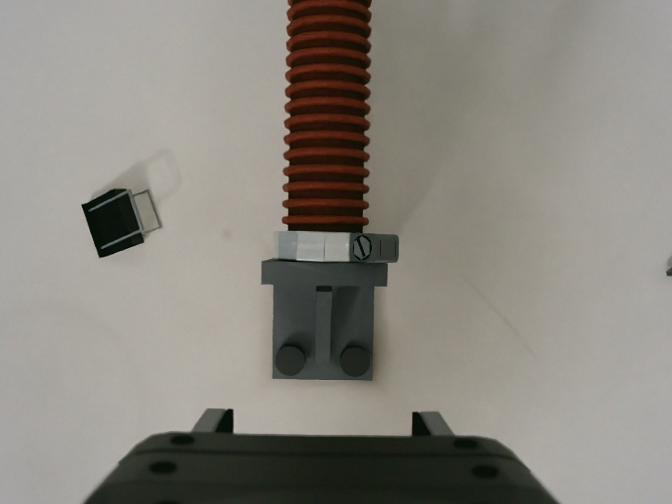

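Scaled by 2.520.

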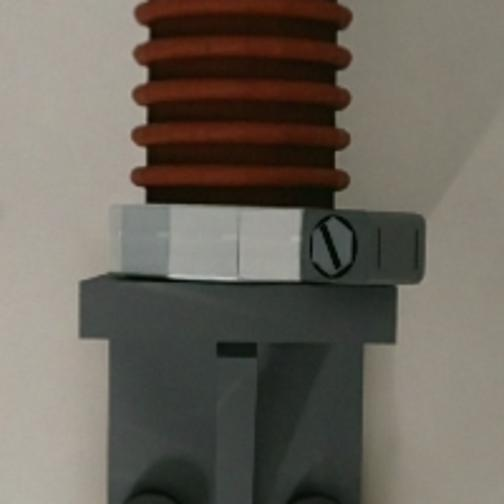

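Call:
{"api": "move", "payload": {
  "target": [
    [0.0085,-0.1483,0,0,0,0,1,-1,-1,0,0,0,0,0,0,0.992157,1,1],
    [0.0085,-0.1483,0.15,0,0,0,1,-1,-1,0,0,0,0,0,0,0.992157,1,1]
  ]
}}

Call:
{"api": "move", "payload": {
  "target": [0,0.037,0,0,0,0,1,-1,-1,0,0,0,0,0,0,0.992157,1,1],
  "speed": 0.03
}}

Scene clock: 157.57 s.
left_arm: end_effector_position=(+0.4562, -0.1311, +0.0449) position_measured=3 object_status=3 end_effector_quat_wxyz=(+0.000, +1.000, +0.000, +0.000) | right_arm: end_effector_position=(+0.3330, -0.5906, +0.1757) position_measured=4 object_status=3 end_effector_quat_wxyz=(-0.121, +0.830, -0.529, +0.130)
Joint positions: left_arm=[0.772 0.958 -0.005 1.114 0.005 1.07 0.713] | right_arm=[0.21 0.234 0.39 2.086 -0.564 0.648 -0.145]
Joint torques (N m): left_arm=[0.78 -26.39 0.01 -9.32 -0.02 -0.31 0.23] | right_arm=[-0.54 -12.02 -0.16 -9.56 -0.61 -0.6 0.28]
Flange force (N): left_arm=[-0.3 -2.6 0.8] | right_arm=[-3.4 3.0 -1.4]
Hand target: left_arm +0.4562, -0.1311, +0.0449; +0.000, +1.000, +0.000, +0.000 | right_arm +0.3330, -0.5906, +0.1757; -0.121, +0.830, -0.529, +0.130
Off the commanded pose: left_arm 0.000 m, 0 deg | right_arm 0.000 m, 0 deg.
move: done

Scene clock: 158.60 s.
left_arm: end_effector_position=(+0.4562, -0.1533, +0.0449) position_measured=3 object_status=3 end_effector_quat_wxyz=(+0.000, +1.000, +0.000, +0.000) | right_arm: end_effector_position=(+0.3330, -0.5906, +0.1757) position_measured=4 object_status=3 end_effector_quat_wxyz=(-0.121, +0.830, -0.529, +0.130)
Joint positions: left_arm=[0.798 0.995 -0.005 1.03 0.005 1.116 0.739] | right_arm=[0.21 0.234 0.39 2.086 -0.564 0.648 -0.145]
Joint torques (N m): left_arm=[0.82 -27.17 0.03 -9.47 0 -0.29 0.24] | right_arm=[-0.56 -12.02 -0.14 -9.59 -0.6 -0.64 0.26]
Flange force (N): left_arm=[0.1 -2.3 1.0] | right_arm=[-3.4 3.2 -1.4]
Hand target: left_arm +0.4562, -0.1533, +0.0449; +0.000, +1.000, +0.000, +0.000 | right_arm +0.3330, -0.5906, +0.1757; -0.121, +0.830, -0.529, +0.130
Off the commanded pose: left_arm 0.000 m, 0 deg | right_arm 0.000 m, 0 deg.
move: done

No contact. Grip.

Call:
{"api": "move", "payload": {
  "target": [0,0,0,0,0,0,-1,-1,-1,0,0,0,0,0,0,0.992157,1,1]
}}

Scene clock: 160.50 s.
left_arm: end_effector_position=(+0.4559, -0.1534, +0.0448) position_measured=50 object_status=2 end_effector_quat_wxyz=(+0.000, +1.000, +0.000, +0.000) | right_arm: end_effector_position=(+0.3330, -0.5906, +0.1757) position_measured=4 object_status=3 end_effector_quat_wxyz=(-0.121, +0.830, -0.529, +0.130)
Joint positions: left_arm=[0.798 0.995 -0.005 1.03 0.005 1.116 0.739] | right_arm=[0.21 0.234 0.39 2.086 -0.564 0.648 -0.145]
Joint torques (N m): left_arm=[-7.43 -29.46 -6.92 -18.29 -3.44 -7.33 0.57] | right_arm=[-0.6 -12.04 -0.15 -9.61 -0.59 -0.62 0.26]
Flange force (N): left_arm=[-23.9 -8.5 -3.3] | right_arm=[-3.3 3.3 -1.2]
Hand target: left_arm +0.4562, -0.1533, +0.0449; +0.000, +1.000, +0.000, +0.000 | right_arm +0.3330, -0.5906, +0.1757; -0.121, +0.830, -0.529, +0.130
Off the commanded pose: left_arm 0.000 m, 0 deg | right_arm 0.000 m, 0 deg.
move: done

Call:
{"api": "move", "payload": {
  "target": [
    [-0.0045,0,0,0,0,0,-1,-1,-1,0,0,0,0,0,0,0.992157,1,1],
    [-0.0045,0,0,0,0,0,-0.96,-1,-1,0,0,0,0,0,0,0.992157,1,1]
  ]
}}

Scene clock: 165.17 s.
left_arm: end_effector_position=(+0.4532, -0.1533, +0.0448) position_measured=58 object_status=2 end_effector_quat_wxyz=(+0.000, +1.000, +0.000, +0.000) | right_arm: end_effector_position=(+0.3330, -0.5906, +0.1757) position_measured=4 object_status=3 end_effector_quat_wxyz=(-0.121, +0.830, -0.529, +0.130)
Joint positions: left_arm=[0.801 0.99 -0.005 1.041 0.006 1.11 0.742] | right_arm=[0.21 0.234 0.39 2.086 -0.564 0.648 -0.145]
Joint torques (N m): left_arm=[-3.25 -34.23 -3.3 -14.71 -1.77 -2.32 0.29] | right_arm=[-0.56 -12.06 -0.14 -9.59 -0.58 -0.61 0.28]
Flange force (N): left_arm=[-8.0 -1.5 9.9] | right_arm=[-3.3 3.1 -1.2]
Hand target: left_arm +0.4534, -0.1533, +0.0449; +0.000, +1.000, +0.000, +0.000 | right_arm +0.3330, -0.5906, +0.1757; -0.121, +0.830, -0.529, +0.130
Off the commanded pose: left_arm 0.000 m, 0 deg | right_arm 0.000 m, 0 deg.
move: done

Call:
{"api": "move", "payload": {
  "target": [0,-0.05,0,0,0,0,-0.96,-1,-1,0,0,0,0,0,0,0.992157,1,1],
  "speed": 0.05
}}

Scene clock: 168.00 s.
left_arm: end_effector_position=(+0.4535, -0.1233, +0.0448) position_measured=58 object_status=2 end_effector_quat_wxyz=(+0.000, +1.000, +0.000, +0.000) | right_arm: end_effector_position=(+0.3330, -0.5906, +0.1757) position_measured=4 object_status=3 end_effector_quat_wxyz=(-0.121, +0.830, -0.529, +0.130)
Joint positions: left_arm=[0.765 0.941 -0.006 1.151 0.006 1.049 0.705] | right_arm=[0.21 0.234 0.39 2.086 -0.564 0.648 -0.145]
Joint torques (N m): left_arm=[0.76 -26.24 0.03 -9.29 -0.05 -0.29 0.22] | right_arm=[-0.59 -12.03 -0.13 -9.61 -0.6 -0.61 0.26]
Flange force (N): left_arm=[-0.4 -2.6 1.1] | right_arm=[-3.4 3.3 -1.2]
Hand target: left_arm +0.4535, -0.1233, +0.0448; +0.000, +1.000, +0.000, +0.000 | right_arm +0.3330, -0.5906, +0.1757; -0.121, +0.830, -0.529, +0.130
Off the commanded pose: left_arm 0.000 m, 0 deg | right_arm 0.000 m, 0 deg.
move: done

Call:
{"api": "move", "payload": {
  "target": [0,-0.0583,0,0,0,0,-0.96,-1,-1,0,0,0,0,0,0,0.992157,1,1],
  "speed": 0.05
}}

Call:
{"api": "move", "payload": {
  "target": [
    [0.003,0,0,0,0,0,1,-1,-1,0,0,0,0,0,0,0.992157,1,1],
    [0.003,0,-0.14,0,0,0,1,-1,-1,0,0,0,0,0,0,0.992157,1,1],
    [-0.0032,0.1,-0.14,0,0,0,1,-1,-1,0,0,0,0,0,0,0.992157,1,1]
  ],
  "cameras": ["cam_left_wrist"]
}}

Scene clock: 174.00 s.
left_arm: end_effector_position=(+0.4535, -0.0883, +0.0448) position_measured=58 object_status=2 end_effector_quat_wxyz=(+0.000, +1.000, +0.000, +0.000) | right_arm: end_effector_position=(+0.3330, -0.5906, +0.1757) position_measured=4 object_status=3 end_effector_quat_wxyz=(-0.121, +0.830, -0.529, +0.130)
Joint positions: left_arm=[0.721 0.891 -0.006 1.265 0.006 0.986 0.66] | right_arm=[0.21 0.234 0.39 2.086 -0.564 0.648 -0.145]
Joint torques (N m): left_arm=[0.85 -25.24 0.03 -8.95 -0.05 -0.31 0.23] | right_arm=[-0.55 -12.03 -0.12 -9.58 -0.57 -0.62 0.27]
Flange force (N): left_arm=[-0.2 -2.6 1.0] | right_arm=[-3.4 3.1 -1.2]
Hand target: left_arm +0.4535, -0.0883, +0.0448; +0.000, +1.000, +0.000, +0.000 | right_arm +0.3330, -0.5906, +0.1757; -0.121, +0.830, -0.529, +0.130
Off the commanded pose: left_arm 0.000 m, 0 deg | right_arm 0.000 m, 0 deg.
move: done

Scene clock: 176.17 s.
left_arm: end_effector_position=(+0.4516, -0.1483, +0.1289) position_measured=3 object_status=3 end_effector_quat_wxyz=(+0.000, +1.000, +0.000, +0.000) | right_arm: end_effector_position=(+0.3330, -0.5906, +0.1757) position_measured=4 object_status=3 end_effector_quat_wxyz=(-0.121, +0.830, -0.529, +0.130)
Joint positions: left_arm=[0.794 0.891 0.003 0.969 -0.001 1.282 0.742] | right_arm=[0.21 0.234 0.39 2.086 -0.564 0.648 -0.145]
Joint torques (N m): left_arm=[0.82 -26.47 0.01 -10.16 -0.06 -0.26 0.2] | right_arm=[-0.56 -12.04 -0.11 -9.6 -0.61 -0.61 0.24]
Flange force (N): left_arm=[-0.4 -2.7 1.4] | right_arm=[-3.4 3.2 -1.2]
Hand target: left_arm +0.4516, -0.1483, +0.1289; +0.000, +1.000, +0.000, +0.000 | right_arm +0.3330, -0.5906, +0.1757; -0.121, +0.830, -0.529, +0.130
Off the commanded pose: left_arm 0.000 m, 0 deg | right_arm 0.000 m, 0 deg.
move: done
cam_left_wrist: T_world_to_cam=[[0.99965, 0.02025, 0.01723, -0.45589], [0.01986, -0.99955, 0.02233, -0.10301], [0.01767, -0.02198, -0.9996, 0.28678]] pos_world=[0.45271, -0.08743, 0.29682]

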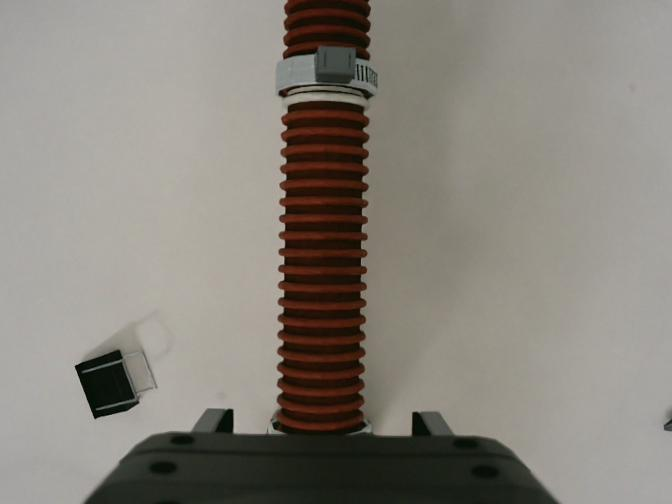

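Call:
{"api": "move", "payload": {
  "target": [0,0.12,0,0,0,0,1,-1,-1,0,0,0,0,0,0,0.992157,1,1],
  "cameras": ["cam_left_wrist"]
}}

Call:
{"api": "zoom_image", "payload": {
  "camera": "cam_left_wrist",
  "region": [230, 120, 430, 320]
}}

Scene clock: 188.30 s.
left_arm: end_effector_position=(+0.4515, -0.2203, +0.1289) position_measured=3 object_status=3 end_effector_quat_wxyz=(+0.000, +1.000, +0.000, +0.000) | right_arm: end_effector_position=(+0.3330, -0.5906, +0.1757) position_measured=4 object_status=3 end_effector_quat_wxyz=(-0.121, +0.830, -0.529, +0.130)
Joint positions: left_arm=[0.87 1.065 0.011 0.597 -0.009 1.479 0.823] | right_arm=[0.21 0.234 0.39 2.086 -0.564 0.648 -0.145]
Joint torques (N m): left_arm=[0.8 -28.96 0.15 -10.52 -0.04 -0.3 0.23] | right_arm=[-0.58 -12.03 -0.14 -9.62 -0.6 -0.61 0.24]
Flange force (N): left_arm=[-0.9 -3.4 1.6] | right_arm=[-3.4 3.4 -1.2]
Hand target: left_arm +0.4515, -0.2203, +0.1289; +0.000, +1.000, +0.000, +0.000 | right_arm +0.3330, -0.5906, +0.1757; -0.121, +0.830, -0.529, +0.130
Off the commanded pose: left_arm 0.000 m, 0 deg | right_arm 0.000 m, 0 deg.
move: done
cam_left_wrist: T_world_to_cam=[[0.99965, 0.02015, 0.01723, -0.45445], [0.01977, -0.99955, 0.02233, -0.17493], [0.01767, -0.02198, -0.9996, 0.2852]] pos_world=[0.45271, -0.15943, 0.29682]

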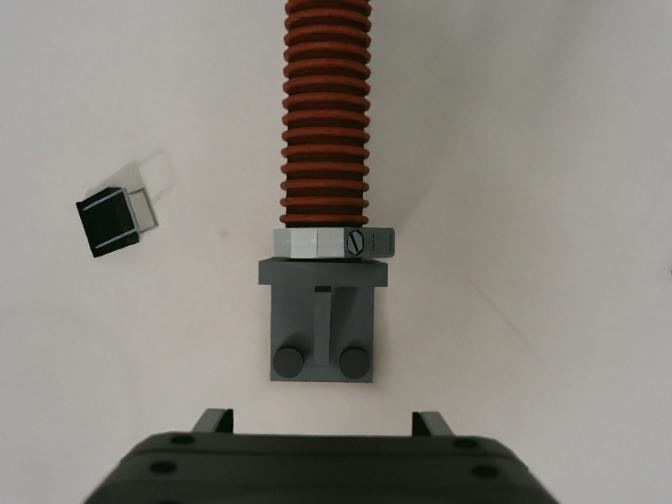

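Scaled by 2.520.

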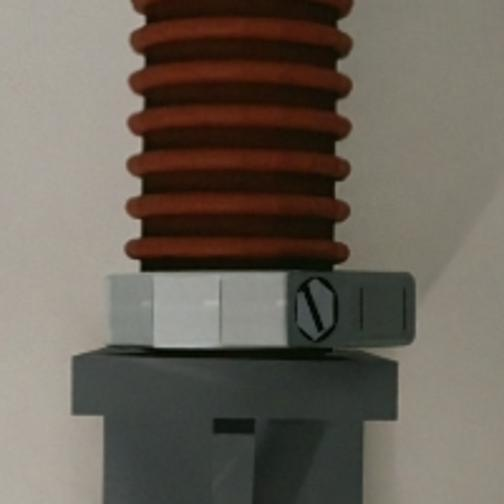

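Call:
{"api": "move", "payload": {
  "target": [
    [0.0062,-0.1467,0,0,0,0,1,-1,-1,0,0,0,0,0,0,0.992157,1,1],
    [0.0062,-0.1467,0.14,0,0,0,1,-1,-1,0,0,0,0,0,0,0.992157,1,1]
  ]
}}

Call:
{"api": "move", "payload": {
  "target": [0,0.037,0,0,0,0,1,-1,-1,0,0,0,0,0,0,0.992157,1,1],
  "speed": 0.03
}}

Call:
{"api": "move", "payload": {
  "target": [0,0,0,0,0,0,-1,-0.6,-1,0,0,0,0,0,0,0.992157,1,1]
}}

Scene clock: 203.97 s.
left_arm: end_effector_position=(+0.4553, -0.1323, +0.0449) position_measured=3 object_status=3 end_effector_quat_wxyz=(+0.000, +1.000, +0.000, +0.000) | right_arm: end_effector_position=(+0.3330, -0.5906, +0.1757) position_measured=4 object_status=3 end_effector_quat_wxyz=(-0.121, +0.830, -0.529, +0.130)
Joint positions: left_arm=[0.773 0.958 -0.002 1.113 0.003 1.07 0.717] | right_arm=[0.21 0.234 0.39 2.086 -0.564 0.648 -0.145]
Joint torques (N m): left_arm=[0.84 -26.63 0.03 -9.34 -0.03 -0.32 0.24] | right_arm=[-0.56 -12.03 -0.15 -9.59 -0.57 -0.63 0.28]
Flange force (N): left_arm=[0.1 -2.4 1.1] | right_arm=[-3.3 3.1 -1.3]
Hand target: left_arm +0.4553, -0.1323, +0.0449; +0.000, +1.000, +0.000, +0.000 | right_arm +0.3330, -0.5906, +0.1757; -0.121, +0.830, -0.529, +0.130
Off the commanded pose: left_arm 0.000 m, 0 deg | right_arm 0.000 m, 0 deg.
move: done

Scene clock: 205.00 s.
left_arm: end_effector_position=(+0.4552, -0.1545, +0.0449) position_measured=3 object_status=3 end_effector_quat_wxyz=(+0.000, +1.000, +0.000, +0.000) | right_arm: end_effector_position=(+0.3330, -0.5906, +0.1757) position_measured=4 object_status=3 end_effector_quat_wxyz=(-0.121, +0.830, -0.529, +0.130)
Joint positions: left_arm=[0.799 0.996 -0.002 1.029 0.003 1.117 0.743] | right_arm=[0.21 0.234 0.39 2.086 -0.564 0.648 -0.145]
Joint torques (N m): left_arm=[0.82 -27.24 0.1 -9.53 -0.03 -0.29 0.24] | right_arm=[-0.56 -12.05 -0.14 -9.6 -0.61 -0.62 0.25]
Flange force (N): left_arm=[0.0 -2.4 1.1] | right_arm=[-3.4 3.2 -1.2]
Hand target: left_arm +0.4553, -0.1545, +0.0449; +0.000, +1.000, +0.000, +0.000 | right_arm +0.3330, -0.5906, +0.1757; -0.121, +0.830, -0.529, +0.130
Off the commanded pose: left_arm 0.000 m, 0 deg | right_arm 0.000 m, 0 deg.
move: done

Scene clock: 205.87 s.
left_arm: end_effector_position=(+0.4549, -0.1547, +0.0447) position_measured=69 object_status=0 end_effector_quat_wxyz=(+0.000, +1.000, -0.001, +0.000) | right_arm: end_effector_position=(+0.3330, -0.5906, +0.1757) position_measured=4 object_status=3 end_effector_quat_wxyz=(-0.121, +0.830, -0.529, +0.130)
Joint positions: left_arm=[0.799 0.996 -0.002 1.029 0.003 1.117 0.743] | right_arm=[0.21 0.234 0.39 2.086 -0.564 0.648 -0.145]
Joint torques (N m): left_arm=[-10.34 -34.07 -9.22 -20.51 -4.72 -7.5 0.51] | right_arm=[-0.56 -12.01 -0.16 -9.61 -0.6 -0.64 0.28]
Flange force (N): left_arm=[-27.3 -5.5 3.7] | right_arm=[-3.4 3.1 -1.5]
Hand target: left_arm +0.4553, -0.1545, +0.0449; +0.000, +1.000, +0.000, +0.000 | right_arm +0.3330, -0.5906, +0.1757; -0.121, +0.830, -0.529, +0.130
Off the commanded pose: left_arm 0.000 m, 0 deg | right_arm 0.000 m, 0 deg.
move: done

Call:
{"api": "move", "payload": {
  "target": [
    [-0.0055,0,0,0,0,0,-1,-0.6,-1,0,0,0,0,0,0,0.992157,1,1],
    [-0.0055,-0.05,0,0,0,0,-1,-0.6,-1,0,0,0,0,0,0,0.992157,1,1]
  ],
  "speed": 0.05
}}

Scene clock: 209.50 s.
left_arm: end_effector_position=(+0.4520, -0.1245, +0.0448) position_measured=69 object_status=2 end_effector_quat_wxyz=(+0.000, +1.000, +0.000, +0.000) | right_arm: end_effector_position=(+0.3330, -0.5906, +0.1757) position_measured=4 object_status=3 end_effector_quat_wxyz=(-0.121, +0.830, -0.529, +0.130)
Joint positions: left_arm=[0.767 0.941 -0.003 1.153 0.003 1.048 0.71] | right_arm=[0.21 0.234 0.39 2.086 -0.564 0.648 -0.145]
Joint torques (N m): left_arm=[-2.41 -31.69 -2.87 -10.99 -1.54 0.18 0.25] | right_arm=[-0.55 -12.04 -0.13 -9.65 -0.58 -0.62 0.27]
Flange force (N): left_arm=[-2.0 2.9 10.5] | right_arm=[-3.5 3.2 -1.2]
Hand target: left_arm +0.4520, -0.1245, +0.0449; +0.000, +1.000, +0.000, +0.000 | right_arm +0.3330, -0.5906, +0.1757; -0.121, +0.830, -0.529, +0.130
Off the commanded pose: left_arm 0.000 m, 0 deg | right_arm 0.000 m, 0 deg.
move: done


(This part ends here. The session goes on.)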